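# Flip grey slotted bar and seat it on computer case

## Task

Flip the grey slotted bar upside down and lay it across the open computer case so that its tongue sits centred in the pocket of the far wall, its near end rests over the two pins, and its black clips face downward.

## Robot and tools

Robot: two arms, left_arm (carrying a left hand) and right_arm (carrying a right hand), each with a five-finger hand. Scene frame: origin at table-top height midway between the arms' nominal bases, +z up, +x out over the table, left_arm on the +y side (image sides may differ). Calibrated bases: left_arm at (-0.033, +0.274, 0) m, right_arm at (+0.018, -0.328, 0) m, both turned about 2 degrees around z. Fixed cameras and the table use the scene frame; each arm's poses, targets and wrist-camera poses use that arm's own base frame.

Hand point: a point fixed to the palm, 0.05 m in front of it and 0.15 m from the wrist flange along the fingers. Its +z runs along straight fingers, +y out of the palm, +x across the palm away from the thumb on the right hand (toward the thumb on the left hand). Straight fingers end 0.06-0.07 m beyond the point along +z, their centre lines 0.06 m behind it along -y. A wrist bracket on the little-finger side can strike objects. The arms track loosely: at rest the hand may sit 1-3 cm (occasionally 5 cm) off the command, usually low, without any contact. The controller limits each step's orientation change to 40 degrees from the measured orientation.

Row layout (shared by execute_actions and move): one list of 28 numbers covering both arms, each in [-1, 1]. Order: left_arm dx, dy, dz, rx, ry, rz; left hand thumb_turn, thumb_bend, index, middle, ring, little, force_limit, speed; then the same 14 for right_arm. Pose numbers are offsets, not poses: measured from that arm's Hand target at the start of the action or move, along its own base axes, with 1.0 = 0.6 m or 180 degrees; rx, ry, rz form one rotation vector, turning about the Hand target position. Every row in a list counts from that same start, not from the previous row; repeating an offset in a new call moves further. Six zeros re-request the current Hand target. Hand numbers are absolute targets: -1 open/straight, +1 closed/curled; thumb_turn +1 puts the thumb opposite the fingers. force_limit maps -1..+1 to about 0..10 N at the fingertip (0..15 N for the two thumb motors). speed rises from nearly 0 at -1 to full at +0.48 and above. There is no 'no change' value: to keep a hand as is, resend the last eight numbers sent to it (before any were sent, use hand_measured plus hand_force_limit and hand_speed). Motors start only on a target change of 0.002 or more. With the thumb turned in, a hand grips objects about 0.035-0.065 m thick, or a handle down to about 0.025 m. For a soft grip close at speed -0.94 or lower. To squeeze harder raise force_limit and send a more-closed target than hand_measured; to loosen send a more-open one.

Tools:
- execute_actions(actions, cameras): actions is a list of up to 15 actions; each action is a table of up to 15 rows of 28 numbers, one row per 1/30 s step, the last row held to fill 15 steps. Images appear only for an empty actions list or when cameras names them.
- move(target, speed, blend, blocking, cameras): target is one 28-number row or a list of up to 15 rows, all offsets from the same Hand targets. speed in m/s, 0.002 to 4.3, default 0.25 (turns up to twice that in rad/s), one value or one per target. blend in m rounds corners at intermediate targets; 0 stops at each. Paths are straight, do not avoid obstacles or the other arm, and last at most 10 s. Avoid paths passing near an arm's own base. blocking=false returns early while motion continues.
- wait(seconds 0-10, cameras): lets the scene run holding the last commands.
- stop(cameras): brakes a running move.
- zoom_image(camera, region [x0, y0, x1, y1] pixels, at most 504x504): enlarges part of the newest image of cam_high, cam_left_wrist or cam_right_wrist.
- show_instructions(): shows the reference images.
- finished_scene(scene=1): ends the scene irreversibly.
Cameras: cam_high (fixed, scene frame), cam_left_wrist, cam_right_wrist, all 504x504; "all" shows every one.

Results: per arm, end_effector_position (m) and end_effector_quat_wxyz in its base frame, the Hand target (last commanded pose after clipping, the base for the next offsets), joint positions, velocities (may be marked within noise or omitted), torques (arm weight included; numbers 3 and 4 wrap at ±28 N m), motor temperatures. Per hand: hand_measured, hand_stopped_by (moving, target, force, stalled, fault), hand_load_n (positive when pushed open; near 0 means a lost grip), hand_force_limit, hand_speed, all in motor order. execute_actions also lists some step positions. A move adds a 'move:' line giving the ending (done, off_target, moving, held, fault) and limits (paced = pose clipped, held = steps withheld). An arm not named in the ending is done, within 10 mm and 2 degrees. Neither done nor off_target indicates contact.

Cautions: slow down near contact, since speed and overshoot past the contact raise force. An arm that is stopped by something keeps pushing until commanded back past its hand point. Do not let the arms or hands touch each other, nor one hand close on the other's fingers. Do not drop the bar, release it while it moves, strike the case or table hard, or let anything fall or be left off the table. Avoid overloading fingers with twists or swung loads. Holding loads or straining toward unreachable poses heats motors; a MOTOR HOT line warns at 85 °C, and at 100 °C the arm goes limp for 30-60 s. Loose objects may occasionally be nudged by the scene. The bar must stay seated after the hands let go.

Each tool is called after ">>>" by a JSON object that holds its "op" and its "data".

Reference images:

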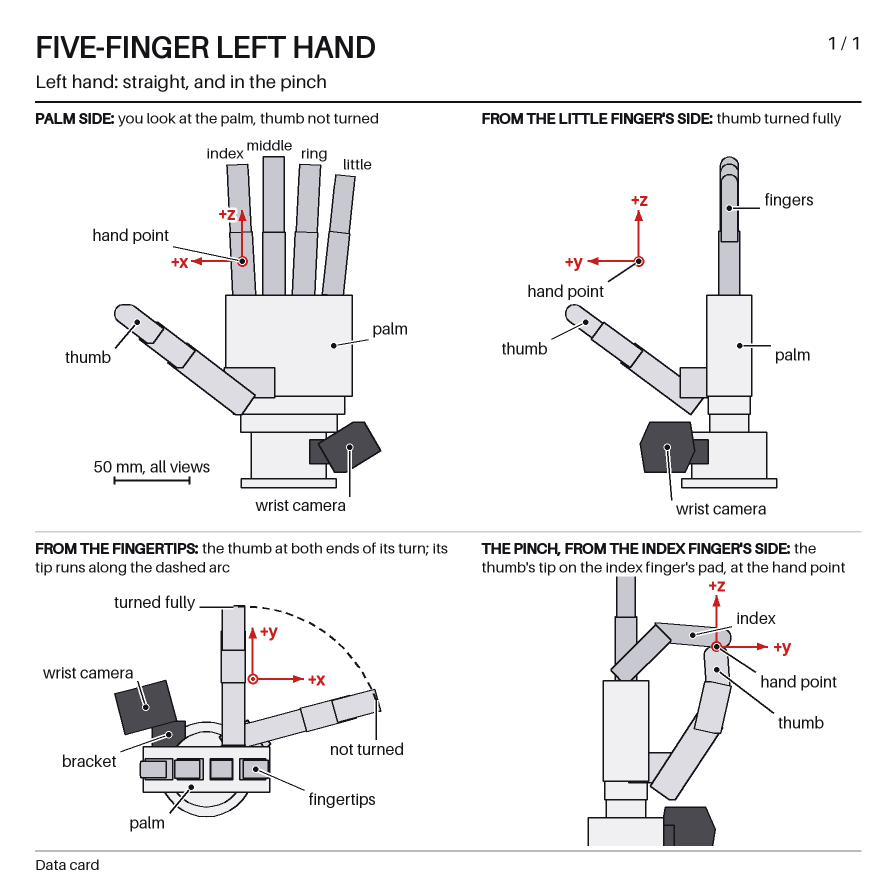

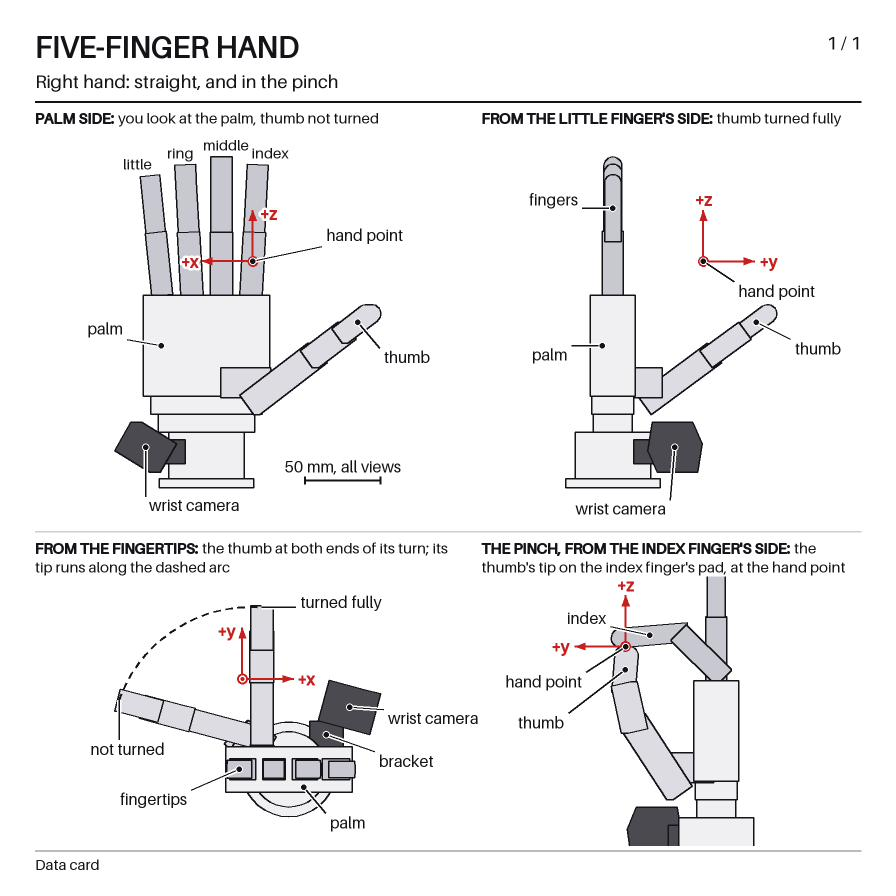

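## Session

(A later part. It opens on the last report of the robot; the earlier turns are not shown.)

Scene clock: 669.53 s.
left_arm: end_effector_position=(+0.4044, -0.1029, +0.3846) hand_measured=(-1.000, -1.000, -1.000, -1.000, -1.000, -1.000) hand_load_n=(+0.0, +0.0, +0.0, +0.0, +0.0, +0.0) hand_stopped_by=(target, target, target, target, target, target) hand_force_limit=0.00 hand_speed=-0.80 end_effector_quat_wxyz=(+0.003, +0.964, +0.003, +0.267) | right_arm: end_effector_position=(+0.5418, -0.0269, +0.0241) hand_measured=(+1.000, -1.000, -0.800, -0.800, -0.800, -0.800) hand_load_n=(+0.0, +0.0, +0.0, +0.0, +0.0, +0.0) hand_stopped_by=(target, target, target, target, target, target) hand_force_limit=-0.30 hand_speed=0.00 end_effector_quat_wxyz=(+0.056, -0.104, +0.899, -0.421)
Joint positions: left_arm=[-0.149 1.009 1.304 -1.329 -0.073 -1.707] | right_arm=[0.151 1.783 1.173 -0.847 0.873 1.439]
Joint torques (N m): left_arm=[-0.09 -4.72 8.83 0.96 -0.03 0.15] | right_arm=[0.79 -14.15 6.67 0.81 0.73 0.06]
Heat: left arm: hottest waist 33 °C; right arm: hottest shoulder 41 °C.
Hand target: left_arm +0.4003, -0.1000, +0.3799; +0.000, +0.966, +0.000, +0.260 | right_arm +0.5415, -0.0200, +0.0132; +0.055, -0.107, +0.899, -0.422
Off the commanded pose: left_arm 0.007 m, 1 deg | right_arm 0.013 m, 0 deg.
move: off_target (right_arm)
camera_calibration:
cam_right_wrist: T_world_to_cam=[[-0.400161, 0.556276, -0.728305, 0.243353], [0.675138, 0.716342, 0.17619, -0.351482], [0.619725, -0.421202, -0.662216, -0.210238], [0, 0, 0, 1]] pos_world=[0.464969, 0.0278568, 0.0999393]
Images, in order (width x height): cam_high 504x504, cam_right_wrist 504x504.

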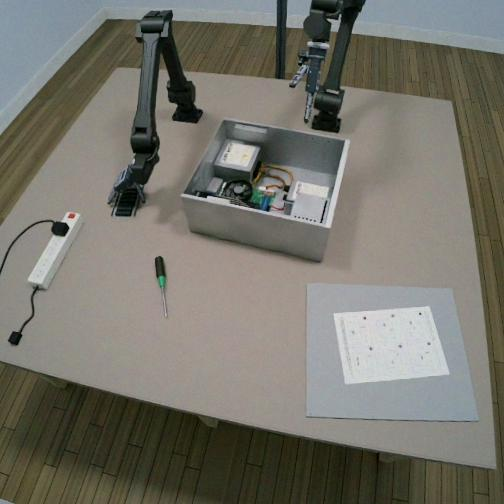

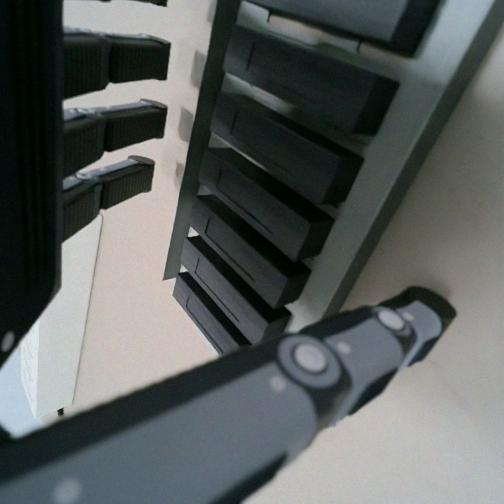

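>>> {"op": "move", "data": {"target": [0, 0, 0, 0, 0, 0, -1, -1, -1, -1, -1, -1, 0, -0.8, 0, 0, 0, 0, 0, 0, 1, -1, -0.3, -0.3, -0.3, -0.3, -0.5, -0.92], "cameras": ["cam_right_wrist", "cam_high"]}}

>>> {"op": "zoom_image", "data": {"camera": "cam_high", "region": [90, 160, 150, 220]}}

>>> {"op": "zoom_image", "data": {"camera": "cam_right_wrist", "region": [154, 0, 504, 340]}}

Scene clock: 679.27 s.
left_arm: end_effector_position=(+0.4044, -0.1029, +0.3846) hand_measured=(-1.000, -1.000, -1.000, -1.000, -1.000, -1.000) hand_load_n=(+0.0, +0.0, +0.0, +0.0, +0.0, +0.0) hand_stopped_by=(target, target, target, target, target, target) hand_force_limit=0.00 hand_speed=-0.80 end_effector_quat_wxyz=(+0.003, +0.964, +0.003, +0.267) | right_arm: end_effector_position=(+0.5429, -0.0289, +0.0257) hand_measured=(+1.000, -1.000, -0.360, -0.404, -0.382, -0.308) hand_load_n=(+0.5, +0.5, +3.5, +1.0, +0.5, +2.5) hand_stopped_by=(target, target, force, force, force, force) hand_force_limit=-0.50 hand_speed=-0.92 end_effector_quat_wxyz=(+0.058, -0.101, +0.897, -0.427)
Joint positions: left_arm=[-0.149 1.009 1.304 -1.329 -0.073 -1.707] | right_arm=[0.151 1.783 1.173 -0.844 0.885 1.443]
Joint torques (N m): left_arm=[0.15 -4.66 8.77 0.92 -0.02 0.16] | right_arm=[1.03 -14.33 6.6 0.8 0.29 0.05]
Motor temperatures (°C): left_arm=[33 26 33 25 27 22] | right_arm=[29 40 38 26 25 23]
Heat: left arm: hottest waist 33 °C; right arm: hottest shoulder 40 °C.
Hand target: left_arm +0.4003, -0.1000, +0.3799; +0.000, +0.966, +0.000, +0.260 | right_arm +0.5416, -0.0199, +0.0132; +0.055, -0.107, +0.899, -0.422
Off the commanded pose: left_arm 0.007 m, 1 deg | right_arm 0.015 m, 1 deg.
move: off_target (right_arm)
camera_calibration:
cam_right_wrist: T_world_to_cam=[[-0.392786, 0.54972, -0.737243, 0.242105], [0.676378, 0.71585, 0.17341, -0.351671], [0.623083, -0.430542, -0.652994, -0.213141], [0, 0, 0, 1]] pos_world=[0.465762, 0.026888, 0.100294]
Images, in order (width x height): cam_high 504x504, cam_right_wrist 504x504.

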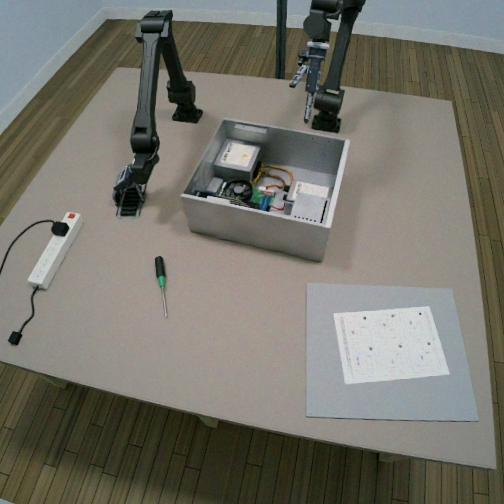

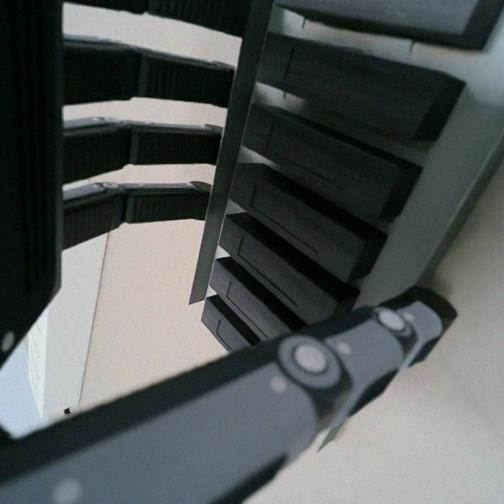

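Scaled by 8.400.

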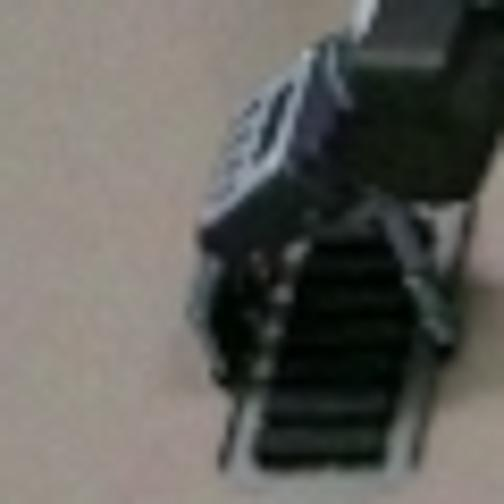

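Scaled by 1.440.

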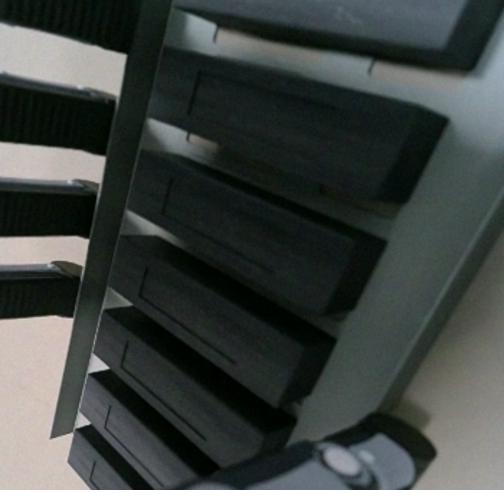

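>>> {"op": "move", "data": {"target": [0, 0, 0, 0, 0, 0, -1, -1, -1, -1, -1, -1, 0, -0.8, 0, 0, 0.002, 0, 0, 0, 1, -1, -0.25, -0.25, -0.25, -0.2, 0.1, -0.92]}}

Scene clock: 684.03 s.
left_arm: end_effector_position=(+0.4044, -0.1029, +0.3846) hand_measured=(-1.000, -1.000, -1.000, -1.000, -1.000, -1.000) hand_load_n=(+0.0, +0.0, +0.0, +0.0, +0.0, +0.0) hand_stopped_by=(target, target, target, target, target, target) hand_force_limit=0.00 hand_speed=-0.80 end_effector_quat_wxyz=(+0.003, +0.964, +0.003, +0.267) | right_arm: end_effector_position=(+0.5429, -0.0293, +0.0260) hand_measured=(+1.000, -1.000, -0.348, -0.354, -0.362, -0.200) hand_load_n=(+2.5, +2.0, +6.0, +6.5, +5.0, +0.0) hand_stopped_by=(target, target, force, force, force, target) hand_force_limit=0.10 hand_speed=-0.92 end_effector_quat_wxyz=(+0.058, -0.101, +0.896, -0.428)
Joint positions: left_arm=[-0.149 1.009 1.304 -1.329 -0.073 -1.707] | right_arm=[0.151 1.783 1.173 -0.844 0.887 1.443]
Joint torques (N m): left_arm=[-0.09 -4.89 8.85 1.01 -0.01 0.13] | right_arm=[0.85 -14.04 6.82 0.68 0.21 0.04]
Heat: left arm: hottest waist 33 °C; right arm: hottest shoulder 40 °C.
Hand target: left_arm +0.4003, -0.1000, +0.3799; +0.000, +0.966, +0.000, +0.260 | right_arm +0.5416, -0.0200, +0.0144; +0.055, -0.107, +0.899, -0.422
Off the commanded pose: left_arm 0.007 m, 1 deg | right_arm 0.015 m, 1 deg.
move: off_target (right_arm)

>>> {"op": "move", "data": {"target": [0, 0, 0, 0, 0, 0, -1, -1, -1, -1, -1, -1, 0, -0.8, 0, 0, 0.15, 0, 0, 0, 1, -1, -0.25, -0.25, -0.25, -0.2, 0.1, -0.92], "cameras": ["cam_right_wrist", "cam_high", "cam_left_wrist"], "speed": 0.08}}

>>> {"op": "zoom_image", "data": {"camera": "cam_high", "region": [80, 120, 180, 220]}}

Scene clock: 687.97 s.
left_arm: end_effector_position=(+0.4044, -0.1029, +0.3846) hand_measured=(-1.000, -1.000, -1.000, -1.000, -1.000, -1.000) hand_load_n=(+0.0, +0.0, +0.0, +0.0, +0.0, +0.0) hand_stopped_by=(target, target, target, target, target, target) hand_force_limit=0.00 hand_speed=-0.80 end_effector_quat_wxyz=(+0.003, +0.964, +0.003, +0.267) | right_arm: end_effector_position=(+0.5246, -0.0298, +0.0808) hand_measured=(+1.000, -1.000, -0.348, -0.354, -0.362, -0.200) hand_load_n=(+0.0, +0.0, +0.0, +0.0, +0.0, +0.0) hand_stopped_by=(target, target, force, force, force, target) hand_force_limit=0.10 hand_speed=-0.92 end_effector_quat_wxyz=(+0.029, -0.113, +0.899, -0.423)
Joint positions: left_arm=[-0.149 1.009 1.304 -1.329 -0.073 -1.707] | right_arm=[0.151 1.697 1.233 -1.057 0.874 1.448]
Joint torques (N m): left_arm=[-0.03 -4.78 8.8 0.94 -0.02 0.14] | right_arm=[0.97 -16.09 10.89 -0.03 0.71 -0.01]
Heat: left arm: hottest waist 33 °C; right arm: hottest shoulder 40 °C.
Hand target: left_arm +0.4003, -0.1000, +0.3799; +0.000, +0.966, +0.000, +0.260 | right_arm +0.5416, -0.0200, +0.1043; +0.055, -0.107, +0.899, -0.422
Off the commanded pose: left_arm 0.007 m, 1 deg | right_arm 0.031 m, 3 deg.
move: off_target (right_arm)
camera_calibration:
cam_left_wrist: T_world_to_cam=[[0.268779, 0.956046, 0.117194, -0.0478955], [0.48079, -0.238596, 0.843749, -0.538593], [0.834625, -0.170436, -0.523787, -0.0375106], [0, 0, 0, 1]] pos_world=[0.303131, -0.089109, 0.440403]
cam_right_wrist: T_world_to_cam=[[-0.437592, 0.552208, -0.709633, 0.297321], [0.687695, 0.713986, 0.131531, -0.35089], [0.579301, -0.430454, -0.692185, -0.139989], [0, 0, 0, 1]] pos_world=[0.452506, 0.0260885, 0.160244]

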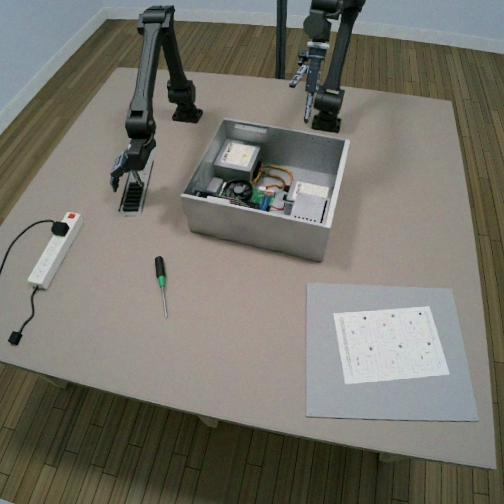

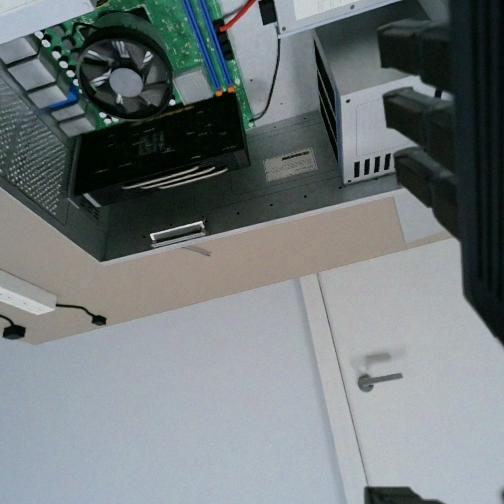

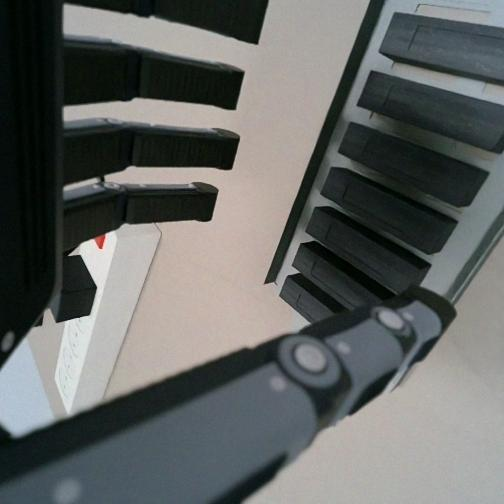

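Scaled by 5.040.

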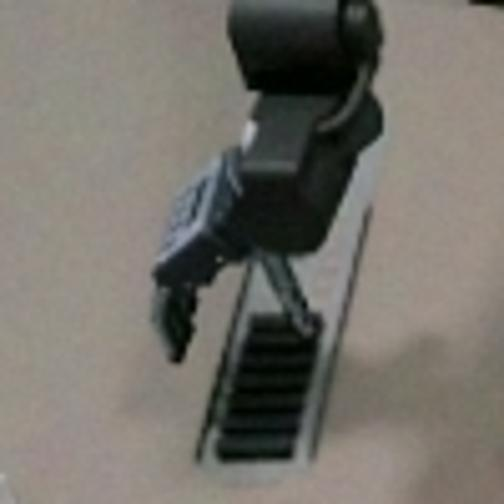

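>>> {"op": "zoom_image", "data": {"camera": "cam_right_wrist", "region": [204, 0, 504, 340]}}

Scaled by 1.482.

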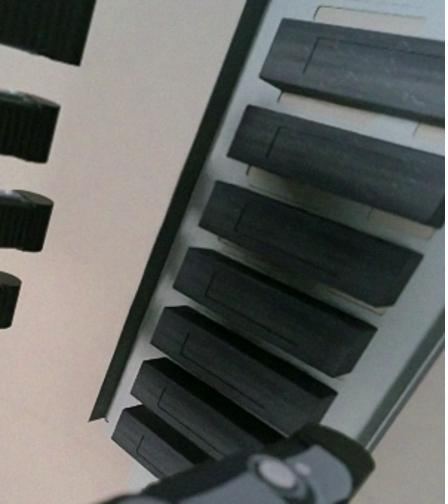

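>>> {"op": "move", "data": {"target": [[0, 0, 0, 0, 0, 0, -1, -1, -1, -1, -1, -1, 0, -0.8, -0.0243, 0.025, -0.075, -0.0163, -0.0037, -0.006, 1, -1, -0.8, -0.8, -0.8, -0.8, 0.1, 0]], "cameras": ["cam_right_wrist"], "speed": 0.1}}

>>> {"op": "zoom_image", "data": {"camera": "cam_right_wrist", "region": [154, 0, 504, 340]}}

Scene clock: 723.53 s.
left_arm: end_effector_position=(+0.4044, -0.1029, +0.3846) hand_measured=(-1.000, -1.000, -1.000, -1.000, -1.000, -1.000) hand_load_n=(+0.0, +0.0, +0.0, +0.0, +0.0, +0.0) hand_stopped_by=(target, target, target, target, target, target) hand_force_limit=0.00 hand_speed=-0.80 end_effector_quat_wxyz=(+0.003, +0.964, +0.003, +0.267) | right_arm: end_effector_position=(+0.5254, -0.0112, +0.0669) hand_measured=(+1.000, -1.000, -0.800, -0.800, -0.800, -0.800) hand_load_n=(+0.0, +0.0, +0.0, +0.0, +0.0, +0.0) hand_stopped_by=(target, target, target, target, target, target) hand_force_limit=0.10 hand_speed=0.00 end_effector_quat_wxyz=(+0.051, -0.096, +0.889, -0.445)
Joint positions: left_arm=[-0.149 1.009 1.304 -1.329 -0.073 -1.707] | right_arm=[0.209 1.722 1.203 -1.034 0.929 1.554]
Joint torques (N m): left_arm=[0.03 -4.89 8.84 0.91 -0.01 0.15] | right_arm=[-0.03 -14.45 7.16 0.58 0.8 0.07]
Heat: left arm: hottest waist 33 °C; right arm: hottest shoulder 41 °C.
Hand target: left_arm +0.4003, -0.1000, +0.3799; +0.000, +0.966, +0.000, +0.260 | right_arm +0.5271, -0.0050, +0.0595; +0.054, -0.097, +0.888, -0.446
Off the commanded pose: left_arm 0.007 m, 1 deg | right_arm 0.010 m, 0 deg.
move: done
camera_calibration:
cam_right_wrist: T_world_to_cam=[[-0.387658, 0.524865, -0.757785, 0.254193], [0.687108, 0.712539, 0.142024, -0.363295], [0.614495, -0.465624, -0.63686, -0.164598], [0, 0, 0, 1]] pos_world=[0.449307, 0.0488043, 0.139394]
Images, in order (width x height): cam_right_wrist 504x504.

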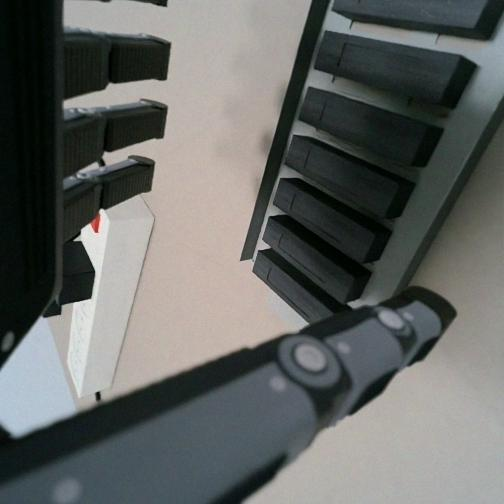

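Scaled by 1.440.

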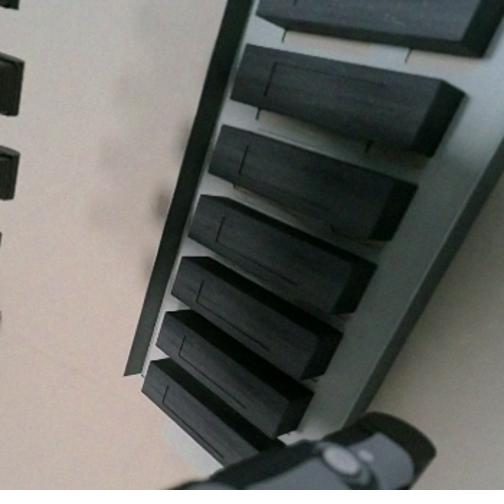

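>>> {"op": "move", "data": {"target": [[0, 0, 0, 0, 0, 0, -1, -1, -1, -1, -1, -1, 0, -0.8, 0, 0, -0.069, 0, 0, 0, 1, -1, -0.8, -0.8, -0.8, -0.8, 0.1, 0]], "cameras": ["cam_right_wrist", "cam_high"], "speed": 0.1}}

>>> {"op": "zoom_image", "data": {"camera": "cam_right_wrist", "region": [154, 0, 504, 340]}}

>>> {"op": "zoom_image", "data": {"camera": "cam_high", "region": [90, 160, 150, 220]}}

Scene clock: 731.97 s.
left_arm: end_effector_position=(+0.4044, -0.1029, +0.3846) hand_measured=(-1.000, -1.000, -1.000, -1.000, -1.000, -1.000) hand_load_n=(+0.0, +0.0, +0.0, +0.0, +0.0, +0.0) hand_stopped_by=(target, target, target, target, target, target) hand_force_limit=0.00 hand_speed=-0.80 end_effector_quat_wxyz=(+0.003, +0.964, +0.003, +0.267) | right_arm: end_effector_position=(+0.5256, -0.0112, +0.0239) hand_measured=(+1.000, -1.000, -0.800, -0.800, -0.800, -0.800) hand_load_n=(+0.0, +0.0, +0.0, +0.0, +0.0, +0.0) hand_stopped_by=(target, target, target, target, target, target) hand_force_limit=0.10 hand_speed=0.00 end_effector_quat_wxyz=(+0.050, -0.097, +0.889, -0.446)
Joint positions: left_arm=[-0.149 1.009 1.304 -1.329 -0.073 -1.707] | right_arm=[0.209 1.786 1.16 -0.93 0.93 1.555]
Joint torques (N m): left_arm=[0.09 -4.66 8.87 0.95 -0.03 0.14] | right_arm=[0.44 -14.97 6.78 0.73 0.76 0.06]
Heat: left arm: hottest waist 33 °C; right arm: hottest shoulder 41 °C.
Hand target: left_arm +0.4003, -0.1000, +0.3799; +0.000, +0.966, +0.000, +0.260 | right_arm +0.5269, -0.0050, +0.0180; +0.053, -0.097, +0.888, -0.446
Off the commanded pose: left_arm 0.007 m, 1 deg | right_arm 0.009 m, 0 deg.
move: done
camera_calibration:
cam_right_wrist: T_world_to_cam=[[-0.389107, 0.524405, -0.75736, 0.222475], [0.687902, 0.712226, 0.139732, -0.357605], [0.612688, -0.466619, -0.637872, -0.191207], [0, 0, 0, 1]] pos_world=[0.449713, 0.0488076, 0.0964972]
Images, in order (width x height): cam_high 504x504, cam_right_wrist 504x504.

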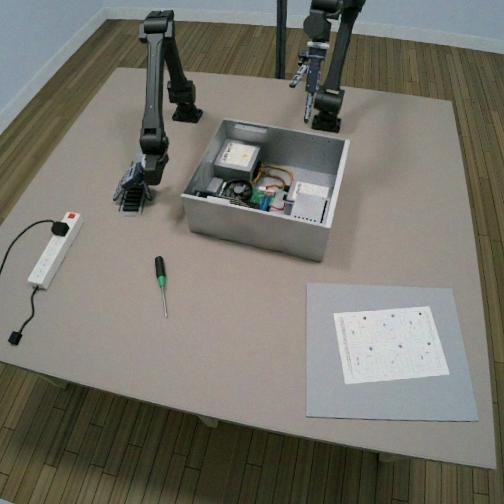

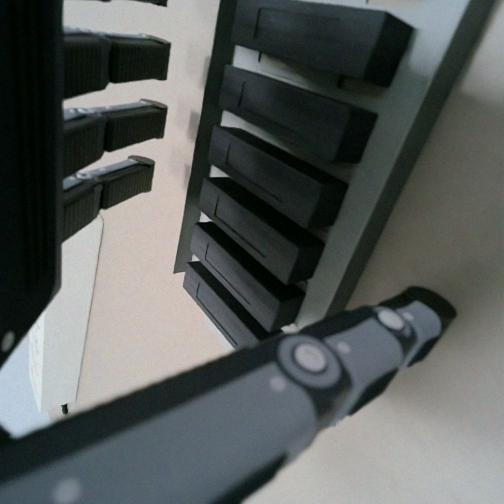

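Scaled by 1.440.

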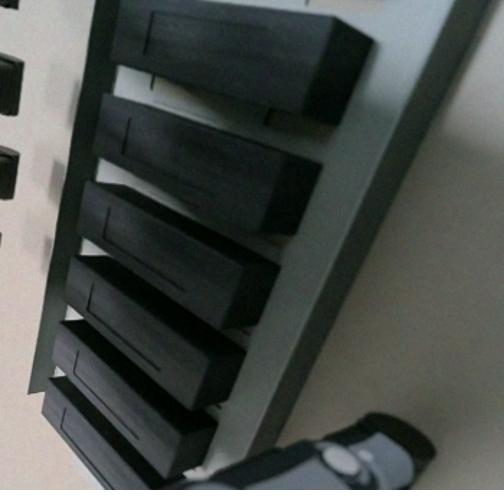

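Scaled by 8.400.

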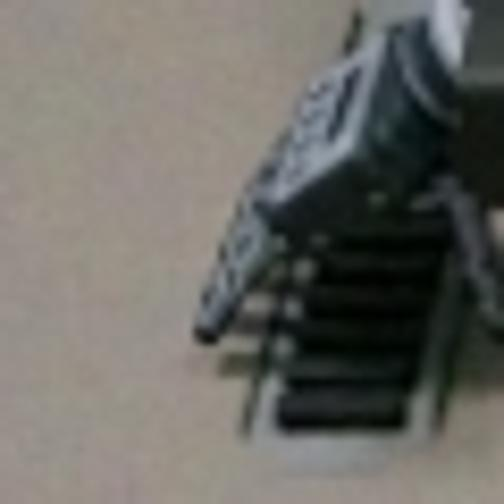

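>>> {"op": "move", "data": {"target": [0, 0, 0, 0, 0, 0, -1, -1, -1, -1, -1, -1, 0, -0.8, 0, 0, 0, 0, 0, 0, 1, -1, -0.3, -0.3, -0.3, -0.3, -0.4, -0.92], "cameras": ["cam_right_wrist", "cam_high"]}}

>>> {"op": "zoom_image", "data": {"camera": "cam_right_wrist", "region": [154, 0, 504, 340]}}

>>> {"op": "zoom_image", "data": {"camera": "cam_high", "region": [90, 160, 150, 220]}}

Scene clock: 744.73 s.
left_arm: end_effector_position=(+0.4044, -0.1029, +0.3846) hand_measured=(-1.000, -1.000, -1.000, -1.000, -1.000, -1.000) hand_load_n=(+0.0, +0.0, +0.0, +0.0, +0.0, +0.0) hand_stopped_by=(target, target, target, target, target, target) hand_force_limit=0.00 hand_speed=-0.80 end_effector_quat_wxyz=(+0.003, +0.964, +0.003, +0.267) | right_arm: end_effector_position=(+0.5263, -0.0133, +0.0255) hand_measured=(+1.000, -1.000, -0.346, -0.382, -0.398, -0.300) hand_load_n=(-1.0, +1.0, +6.0, +3.0, +1.0, +0.0) hand_stopped_by=(target, target, force, force, force, target) hand_force_limit=-0.40 hand_speed=-0.92 end_effector_quat_wxyz=(+0.051, -0.096, +0.886, -0.451)
Joint positions: left_arm=[-0.149 1.009 1.304 -1.329 -0.073 -1.707] | right_arm=[0.209 1.786 1.16 -0.929 0.943 1.556]
Joint torques (N m): left_arm=[0.21 -4.72 8.75 0.96 -0.04 0.14] | right_arm=[0.38 -14.56 6.65 0.59 0.25 0.08]
Heat: left arm: hottest waist 33 °C; right arm: hottest shoulder 41 °C.
Hand target: left_arm +0.4003, -0.1000, +0.3799; +0.000, +0.966, +0.000, +0.260 | right_arm +0.5269, -0.0050, +0.0180; +0.054, -0.097, +0.888, -0.446
Off the commanded pose: left_arm 0.007 m, 1 deg | right_arm 0.011 m, 1 deg.
move: off_target (right_arm)
camera_calibration:
cam_right_wrist: T_world_to_cam=[[-0.385704, 0.514943, -0.76555, 0.223365], [0.687667, 0.713636, 0.133559, -0.356619], [0.615099, -0.474929, -0.629361, -0.19317], [0, 0, 0, 1]] pos_world=[0.450207, 0.0477337, 0.0970532]
Images, in order (width x height): cam_high 504x504, cam_right_wrist 504x504.

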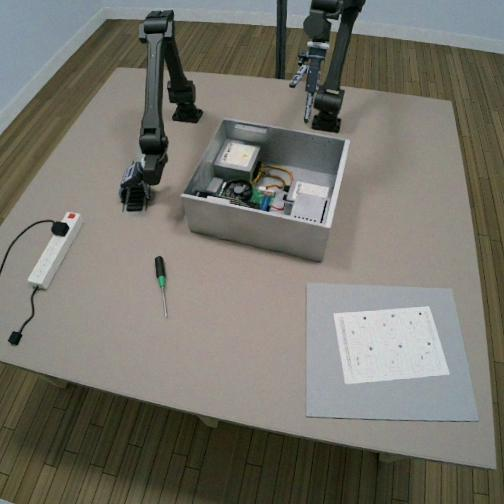

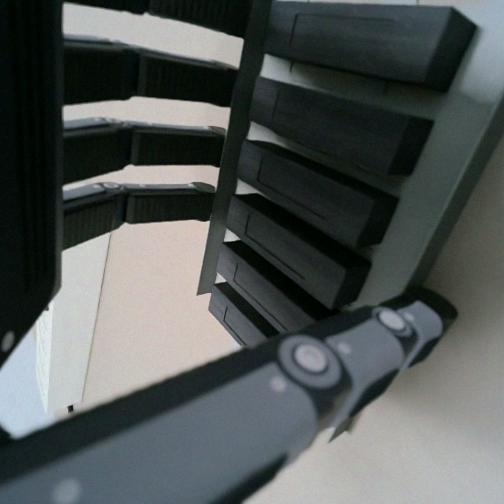

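Scaled by 1.440.

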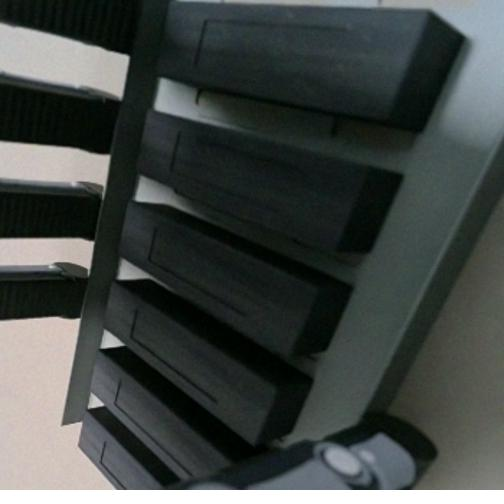

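Scaled by 8.400.

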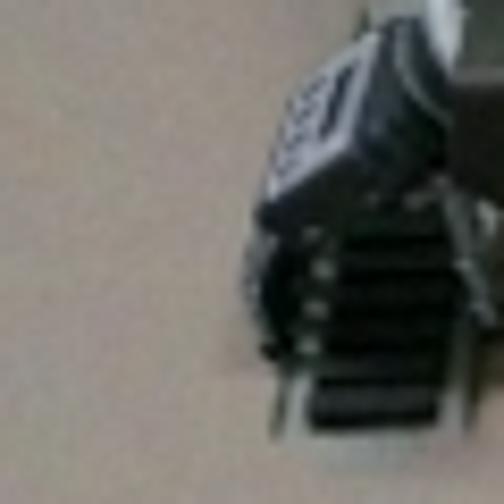

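>>> {"op": "move", "data": {"target": [0, 0, 0, 0, 0, 0, -1, -1, -1, -1, -1, -1, 0, -0.8, 0, 0, 0, 0, 0, 0, 1, -1, -0.25, -0.25, -0.25, -0.15, 0.3, -0.92]}}

Scene clock: 748.10 s.
left_arm: end_effector_position=(+0.4044, -0.1029, +0.3846) hand_measured=(-1.000, -1.000, -1.000, -1.000, -1.000, -1.000) hand_load_n=(+0.0, +0.0, +0.0, +0.0, +0.0, -0.5) hand_stopped_by=(target, target, target, target, target, target) hand_force_limit=0.00 hand_speed=-0.80 end_effector_quat_wxyz=(+0.003, +0.964, +0.003, +0.267) | right_arm: end_effector_position=(+0.5263, -0.0134, +0.0256) hand_measured=(+1.000, -1.000, -0.340, -0.370, -0.370, -0.150) hand_load_n=(+1.0, +2.5, +4.0, +5.5, +8.5, +2.0) hand_stopped_by=(target, target, force, force, force, target) hand_force_limit=0.30 hand_speed=-0.92 end_effector_quat_wxyz=(+0.051, -0.096, +0.886, -0.452)
Joint positions: left_arm=[-0.149 1.009 1.304 -1.329 -0.073 -1.707] | right_arm=[0.209 1.786 1.16 -0.929 0.943 1.556]
Joint torques (N m): left_arm=[0.15 -4.72 8.81 0.98 0 0.15] | right_arm=[0.38 -14.86 6.64 0.44 0.23 0.04]
Heat: left arm: hottest waist 33 °C; right arm: hottest shoulder 41 °C.
Hand target: left_arm +0.4003, -0.1000, +0.3799; +0.000, +0.966, +0.000, +0.260 | right_arm +0.5269, -0.0050, +0.0180; +0.054, -0.097, +0.888, -0.446
Off the commanded pose: left_arm 0.007 m, 1 deg | right_arm 0.011 m, 1 deg.
move: off_target (right_arm)

>>> {"op": "move", "data": {"target": [0, 0, 0, 0, 0, 0, -1, -1, -1, -1, -1, -1, 0, -0.8, 0, 0, 0.07, 0, 0, 0, 1, -1, -0.25, -0.25, -0.25, -0.15, 0.3, -0.92], "speed": 0.05, "cameras": ["cam_right_wrist", "cam_high"]}}

>>> {"op": "zoom_image", "data": {"camera": "cam_high", "region": [90, 120, 190, 220]}}

Scene clock: 752.53 s.
left_arm: end_effector_position=(+0.4044, -0.1029, +0.3846) hand_measured=(-1.000, -1.000, -1.000, -1.000, -1.000, -1.000) hand_load_n=(+0.0, -0.5, +0.0, +0.0, +0.0, +0.0) hand_stopped_by=(target, target, target, target, target, target) hand_force_limit=0.00 hand_speed=-0.80 end_effector_quat_wxyz=(+0.003, +0.964, +0.003, +0.267) | right_arm: end_effector_position=(+0.5084, -0.0149, +0.0337) hand_measured=(+1.000, -1.000, -0.340, -0.370, -0.370, -0.150) hand_load_n=(+1.0, +1.5, +6.0, +5.5, +0.0, +0.0) hand_stopped_by=(target, target, force, force, force, target) hand_force_limit=0.30 hand_speed=-0.92 end_effector_quat_wxyz=(+0.024, -0.109, +0.887, -0.448)
Joint positions: left_arm=[-0.149 1.009 1.304 -1.329 -0.073 -1.707] | right_arm=[0.209 1.761 1.16 -1.015 0.93 1.558]
Joint torques (N m): left_arm=[-0.03 -4.84 8.83 0.98 -0.01 0.14] | right_arm=[0.21 -18.08 10.02 -0.24 0.76 0.05]
Heat: left arm: hottest waist 33 °C; right arm: hottest shoulder 41 °C.
Hand target: left_arm +0.4003, -0.1000, +0.3799; +0.000, +0.966, +0.000, +0.260 | right_arm +0.5269, -0.0050, +0.0600; +0.053, -0.097, +0.888, -0.446
Off the commanded pose: left_arm 0.007 m, 1 deg | right_arm 0.034 m, 4 deg.
move: off_target (right_arm)
camera_calibration:
cam_right_wrist: T_world_to_cam=[[-0.430974, 0.515964, -0.740299, 0.245738], [0.695444, 0.712685, 0.0918569, -0.346758], [0.574995, -0.475248, -0.665973, -0.156133], [0, 0, 0, 1]] pos_world=[0.436833, 0.0461352, 0.109791]
Images, in order (width x height): cam_high 504x504, cam_right_wrist 504x504.

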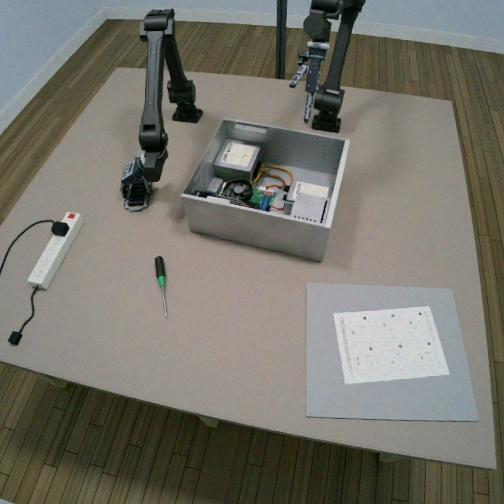

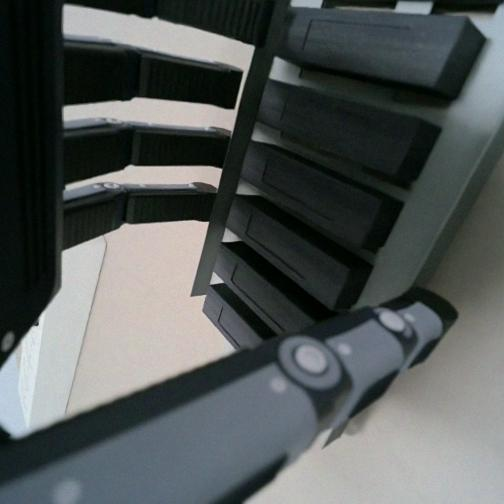

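Scaled by 5.040.

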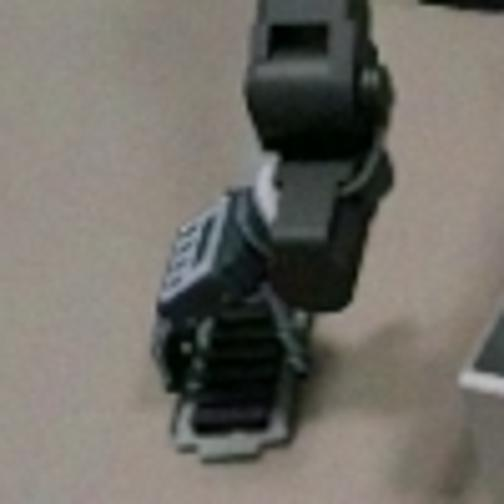

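>>> {"op": "move", "data": {"target": [0, 0, 0, 0, 0, 0, -1, -1, -1, -1, -1, -1, 0, -0.8, 0, 0, 0.07, 0, 0, 0, 1, -1, -0.25, -0.25, -0.25, -0.15, 0.3, -0.92], "speed": 0.05, "cameras": ["cam_right_wrist", "cam_high"]}}

>>> {"op": "zoom_image", "data": {"camera": "cam_high", "region": [90, 120, 190, 220]}}

Scene clock: 757.27 s.
left_arm: end_effector_position=(+0.4044, -0.1029, +0.3846) hand_measured=(-1.000, -1.000, -1.000, -1.000, -1.000, -1.000) hand_load_n=(+0.0, +0.0, -0.5, +0.0, +0.0, +0.0) hand_stopped_by=(target, target, target, target, target, target) hand_force_limit=0.00 hand_speed=-0.80 end_effector_quat_wxyz=(+0.003, +0.964, +0.003, +0.267) | right_arm: end_effector_position=(+0.5113, -0.0142, +0.0816) hand_measured=(+1.000, -1.000, -0.340, -0.370, -0.370, -0.150) hand_load_n=(+0.0, +0.0, +0.0, +0.0, +0.0, +0.0) hand_stopped_by=(target, target, force, force, force, target) hand_force_limit=0.30 hand_speed=-0.92 end_effector_quat_wxyz=(+0.029, -0.106, +0.888, -0.447)
Joint positions: left_arm=[-0.149 1.009 1.304 -1.329 -0.073 -1.707] | right_arm=[0.209 1.696 1.215 -1.123 0.929 1.558]
Joint torques (N m): left_arm=[-0.03 -4.84 8.83 0.92 -0.03 0.14] | right_arm=[0.79 -16.32 10.56 -0.05 0.79 0.07]
Heat: left arm: hottest waist 32 °C; right arm: hottest shoulder 41 °C.
Hand target: left_arm +0.4003, -0.1000, +0.3799; +0.000, +0.966, +0.000, +0.260 | right_arm +0.5269, -0.0050, +0.1020; +0.054, -0.097, +0.888, -0.446
Off the commanded pose: left_arm 0.007 m, 1 deg | right_arm 0.027 m, 3 deg.
move: off_target (right_arm)
camera_calibration:
cam_right_wrist: T_world_to_cam=[[-0.421833, 0.51824, -0.743965, 0.277721], [0.694411, 0.712253, 0.102415, -0.354002], [0.582967, -0.473416, -0.660324, -0.130083], [0, 0, 0, 1]] pos_world=[0.438809, 0.0466295, 0.156973]
Images, in order (width x height): cam_high 504x504, cam_right_wrist 504x504.

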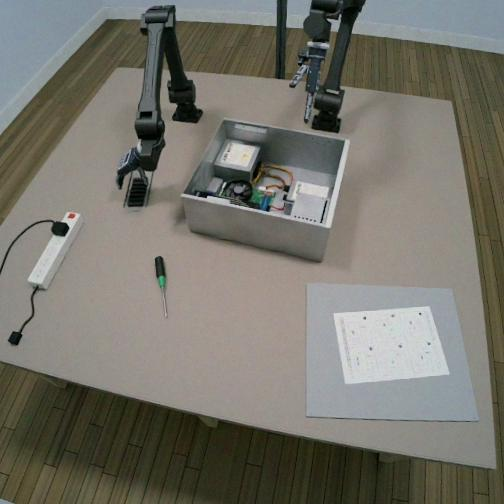

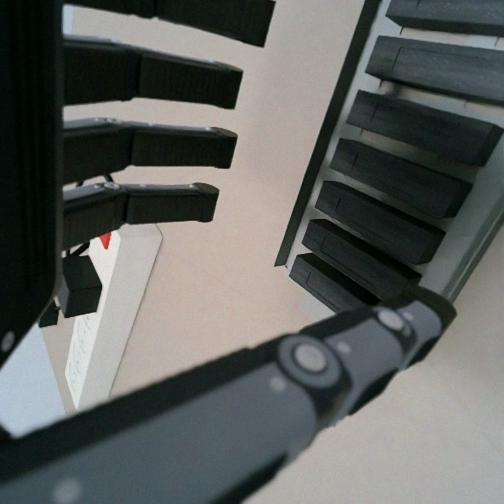

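Scaled by 5.040.

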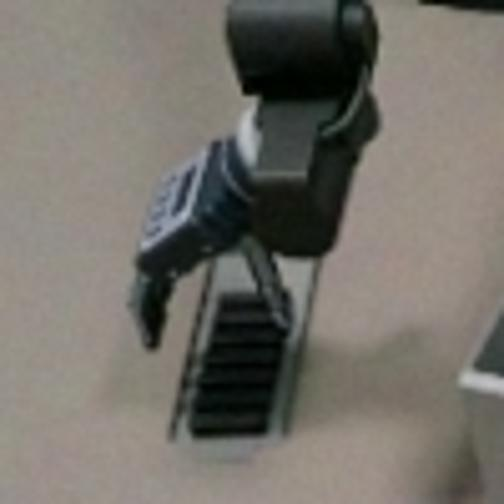

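>>> {"op": "move", "data": {"target": [0, 0, 0, 0, 0, 0, -1, -1, -1, -1, -1, -1, 0, -0.8, -0.15, -0.035, 0, 0, 0, 0, 1, -1, -0.8, -0.8, -0.8, -0.8, 0.3, 0], "speed": 0.1, "cameras": ["cam_right_wrist", "cam_high"]}}

>>> {"op": "zoom_image", "data": {"camera": "cam_right_wrist", "region": [204, 0, 504, 340]}}

Scene clock: 789.73 s.
left_arm: end_effector_position=(+0.4044, -0.1029, +0.3846) hand_measured=(-1.000, -1.000, -1.000, -1.000, -1.000, -1.000) hand_load_n=(+0.0, +0.0, +0.0, +0.0, +0.0, -0.5) hand_stopped_by=(target, target, target, target, target, target) hand_force_limit=0.00 hand_speed=-0.80 end_effector_quat_wxyz=(+0.003, +0.964, +0.003, +0.267) | right_arm: end_effector_position=(+0.4349, -0.0305, +0.0980) hand_measured=(+1.000, -1.000, -0.800, -0.800, -0.800, -0.800) hand_load_n=(-0.5, +0.0, +0.0, +0.0, +0.0, -0.5) hand_stopped_by=(target, target, target, target, target, target) hand_force_limit=0.30 hand_speed=0.00 end_effector_quat_wxyz=(+0.042, -0.100, +0.888, -0.446)
Joint positions: left_arm=[-0.149 1.009 1.304 -1.329 -0.073 -1.707] | right_arm=[0.209 1.472 0.989 -1.093 0.93 1.558]
Joint torques (N m): left_arm=[-0.21 -4.66 8.84 0.98 0 0.16] | right_arm=[0.26 -13.33 7.08 0.58 0.78 0.01]
Heat: left arm: hottest waist 32 °C; right arm: hottest shoulder 42 °C.
Hand target: left_arm +0.4003, -0.1000, +0.3799; +0.000, +0.966, +0.000, +0.260 | right_arm +0.4370, -0.0260, +0.1020; +0.054, -0.097, +0.888, -0.446
Off the commanded pose: left_arm 0.007 m, 1 deg | right_arm 0.006 m, 1 deg.
move: done
camera_calibration:
cam_right_wrist: T_world_to_cam=[[-0.401337, 0.522337, -0.752391, 0.258189], [0.691363, 0.711574, 0.125217, -0.292067], [0.600787, -0.469922, -0.646706, -0.0913925], [0, 0, 0, 1]] pos_world=[0.360453, 0.0300186, 0.171727]
Images, in order (width x height): cam_high 504x504, cam_right_wrist 504x504.

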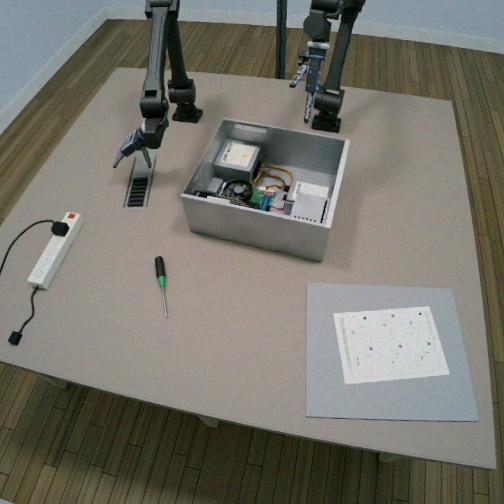

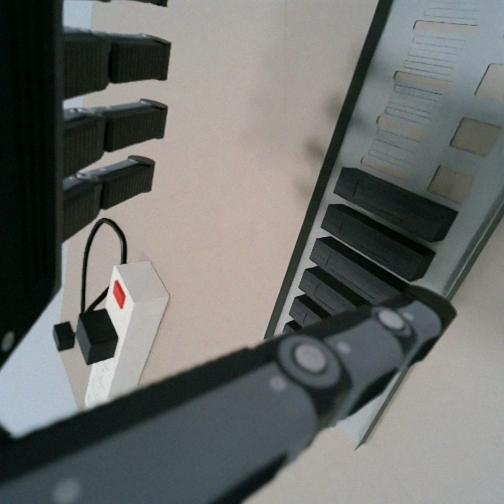

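Scaled by 1.482.

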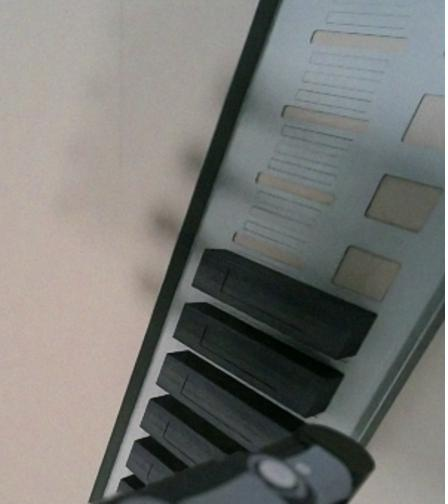

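>>> {"op": "move", "data": {"target": [0, 0, 0, 0, 0, 0, -1, -1, -1, -1, -1, -1, 0, -0.8, -0.024, 0.011, -0.087, 0, 0, 0.0167, 1, -1, -0.8, -0.8, -0.8, -0.8, 0.3, 0], "speed": 0.1, "cameras": ["cam_right_wrist"]}}

>>> {"op": "zoom_image", "data": {"camera": "cam_right_wrist", "region": [154, 0, 504, 340]}}

Scene clock: 798.97 s.
left_arm: end_effector_position=(+0.4044, -0.1029, +0.3846) hand_measured=(-1.000, -1.000, -1.000, -1.000, -1.000, -1.000) hand_load_n=(+0.0, +0.0, +0.0, +0.0, +0.0, +0.0) hand_stopped_by=(target, target, target, target, target, target) hand_force_limit=0.00 hand_speed=-0.80 end_effector_quat_wxyz=(+0.003, +0.964, +0.003, +0.267) | right_arm: end_effector_position=(+0.4228, -0.0257, +0.0560) hand_measured=(+1.000, -1.000, -0.800, -0.800, -0.800, -0.800) hand_load_n=(+0.5, +0.0, +0.0, +0.0, +0.0, +0.0) hand_stopped_by=(target, target, target, target, target, target) hand_force_limit=0.30 hand_speed=0.00 end_effector_quat_wxyz=(+0.068, -0.105, +0.887, -0.444)
Joint positions: left_arm=[-0.149 1.009 1.304 -1.329 -0.073 -1.707] | right_arm=[0.225 1.472 0.855 -0.894 0.93 1.529]
Joint torques (N m): left_arm=[-0.09 -4.54 8.87 0.88 -0.02 0.16] | right_arm=[0.91 -9.88 6.61 0.73 0.77 -0.15]
Heat: left arm: hottest waist 32 °C; right arm: hottest shoulder 41 °C.
Hand target: left_arm +0.4003, -0.1000, +0.3799; +0.000, +0.966, +0.000, +0.260 | right_arm +0.4225, -0.0194, +0.0498; +0.065, -0.120, +0.885, -0.444
Off the commanded pose: left_arm 0.007 m, 1 deg | right_arm 0.009 m, 2 deg.
move: done
camera_calibration:
cam_right_wrist: T_world_to_cam=[[-0.387461, 0.515451, -0.76432, 0.213868], [0.660893, 0.73333, 0.159521, -0.270255], [0.642724, -0.443325, -0.624795, -0.127278], [0, 0, 0, 1]] pos_world=[0.343279, 0.0315221, 0.127053]
Images, in order (width x height): cam_right_wrist 504x504.

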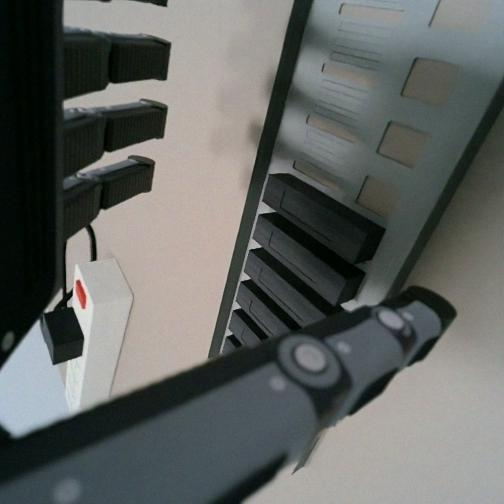

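Scaled by 1.440.

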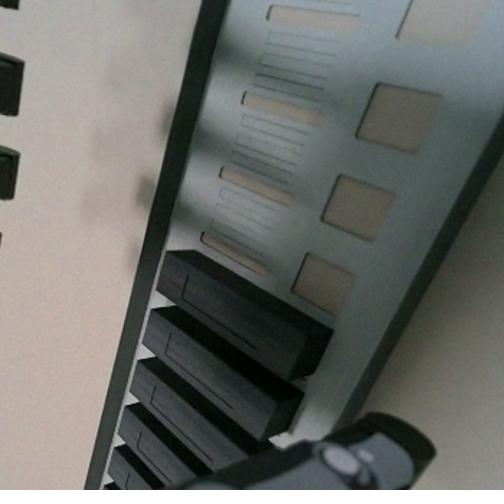

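>>> {"op": "move", "data": {"target": [0, 0, 0, 0, 0, 0, -1, -1, -1, -1, -1, -1, 0, -0.8, 0, 0, -0.056, 0, 0, 0, 1, -1, -0.8, -0.8, -0.8, -0.8, 0.3, 0], "speed": 0.1, "cameras": ["cam_right_wrist"]}}

>>> {"op": "zoom_image", "data": {"camera": "cam_right_wrist", "region": [154, 0, 504, 340]}}

Scene clock: 807.30 s.
left_arm: end_effector_position=(+0.4044, -0.1029, +0.3846) hand_measured=(-1.000, -1.000, -1.000, -1.000, -1.000, -1.000) hand_load_n=(+0.0, +0.0, +0.0, +0.0, +0.0, +0.0) hand_stopped_by=(target, target, target, target, target, target) hand_force_limit=0.00 hand_speed=-0.80 end_effector_quat_wxyz=(+0.003, +0.964, +0.003, +0.267) | right_arm: end_effector_position=(+0.4234, -0.0255, +0.0217) hand_measured=(+1.000, -1.000, -0.800, -0.800, -0.800, -0.800) hand_load_n=(+0.0, +0.0, -0.5, -0.5, -0.5, +0.0) hand_stopped_by=(target, target, target, target, target, target) hand_force_limit=0.30 hand_speed=0.00 end_effector_quat_wxyz=(+0.067, -0.106, +0.887, -0.444)
Joint positions: left_arm=[-0.149 1.009 1.304 -1.329 -0.073 -1.707] | right_arm=[0.225 1.539 0.818 -0.79 0.93 1.528]
Joint torques (N m): left_arm=[0.15 -4.84 8.84 0.91 -0.01 0.15] | right_arm=[1.08 -10.17 6.23 0.4 0.75 -0.17]
Heat: left arm: hottest waist 32 °C; right arm: hottest shoulder 41 °C.
Hand target: left_arm +0.4003, -0.1000, +0.3799; +0.000, +0.966, +0.000, +0.260 | right_arm +0.4226, -0.0194, +0.0161; +0.065, -0.120, +0.885, -0.444
Off the commanded pose: left_arm 0.007 m, 1 deg | right_arm 0.008 m, 2 deg.
move: done
camera_calibration:
cam_right_wrist: T_world_to_cam=[[-0.389006, 0.514966, -0.763862, 0.188456], [0.660773, 0.733735, 0.15815, -0.265181], [0.641914, -0.443218, -0.625703, -0.148691], [0, 0, 0, 1]] pos_world=[0.343981, 0.0316216, 0.0928557]
Images, in order (width x height): cam_right_wrist 504x504.

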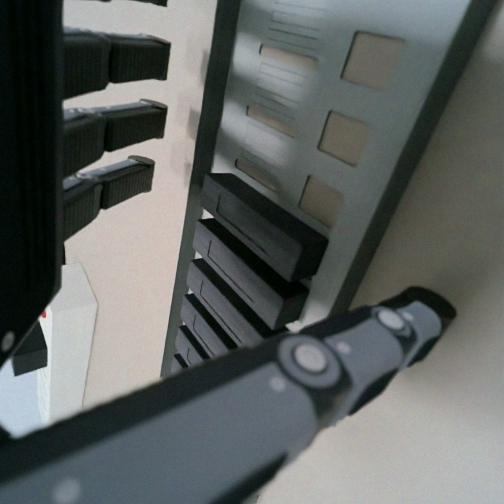

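Scaled by 1.440.

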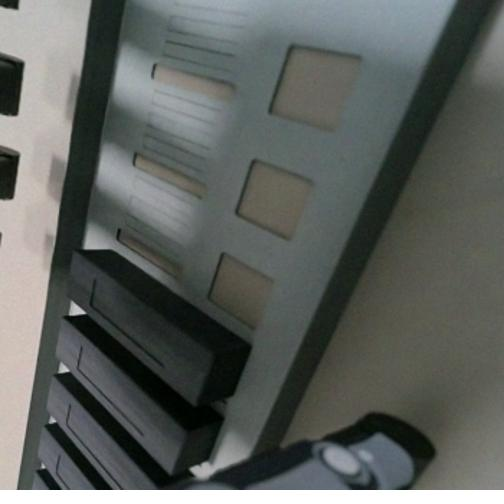

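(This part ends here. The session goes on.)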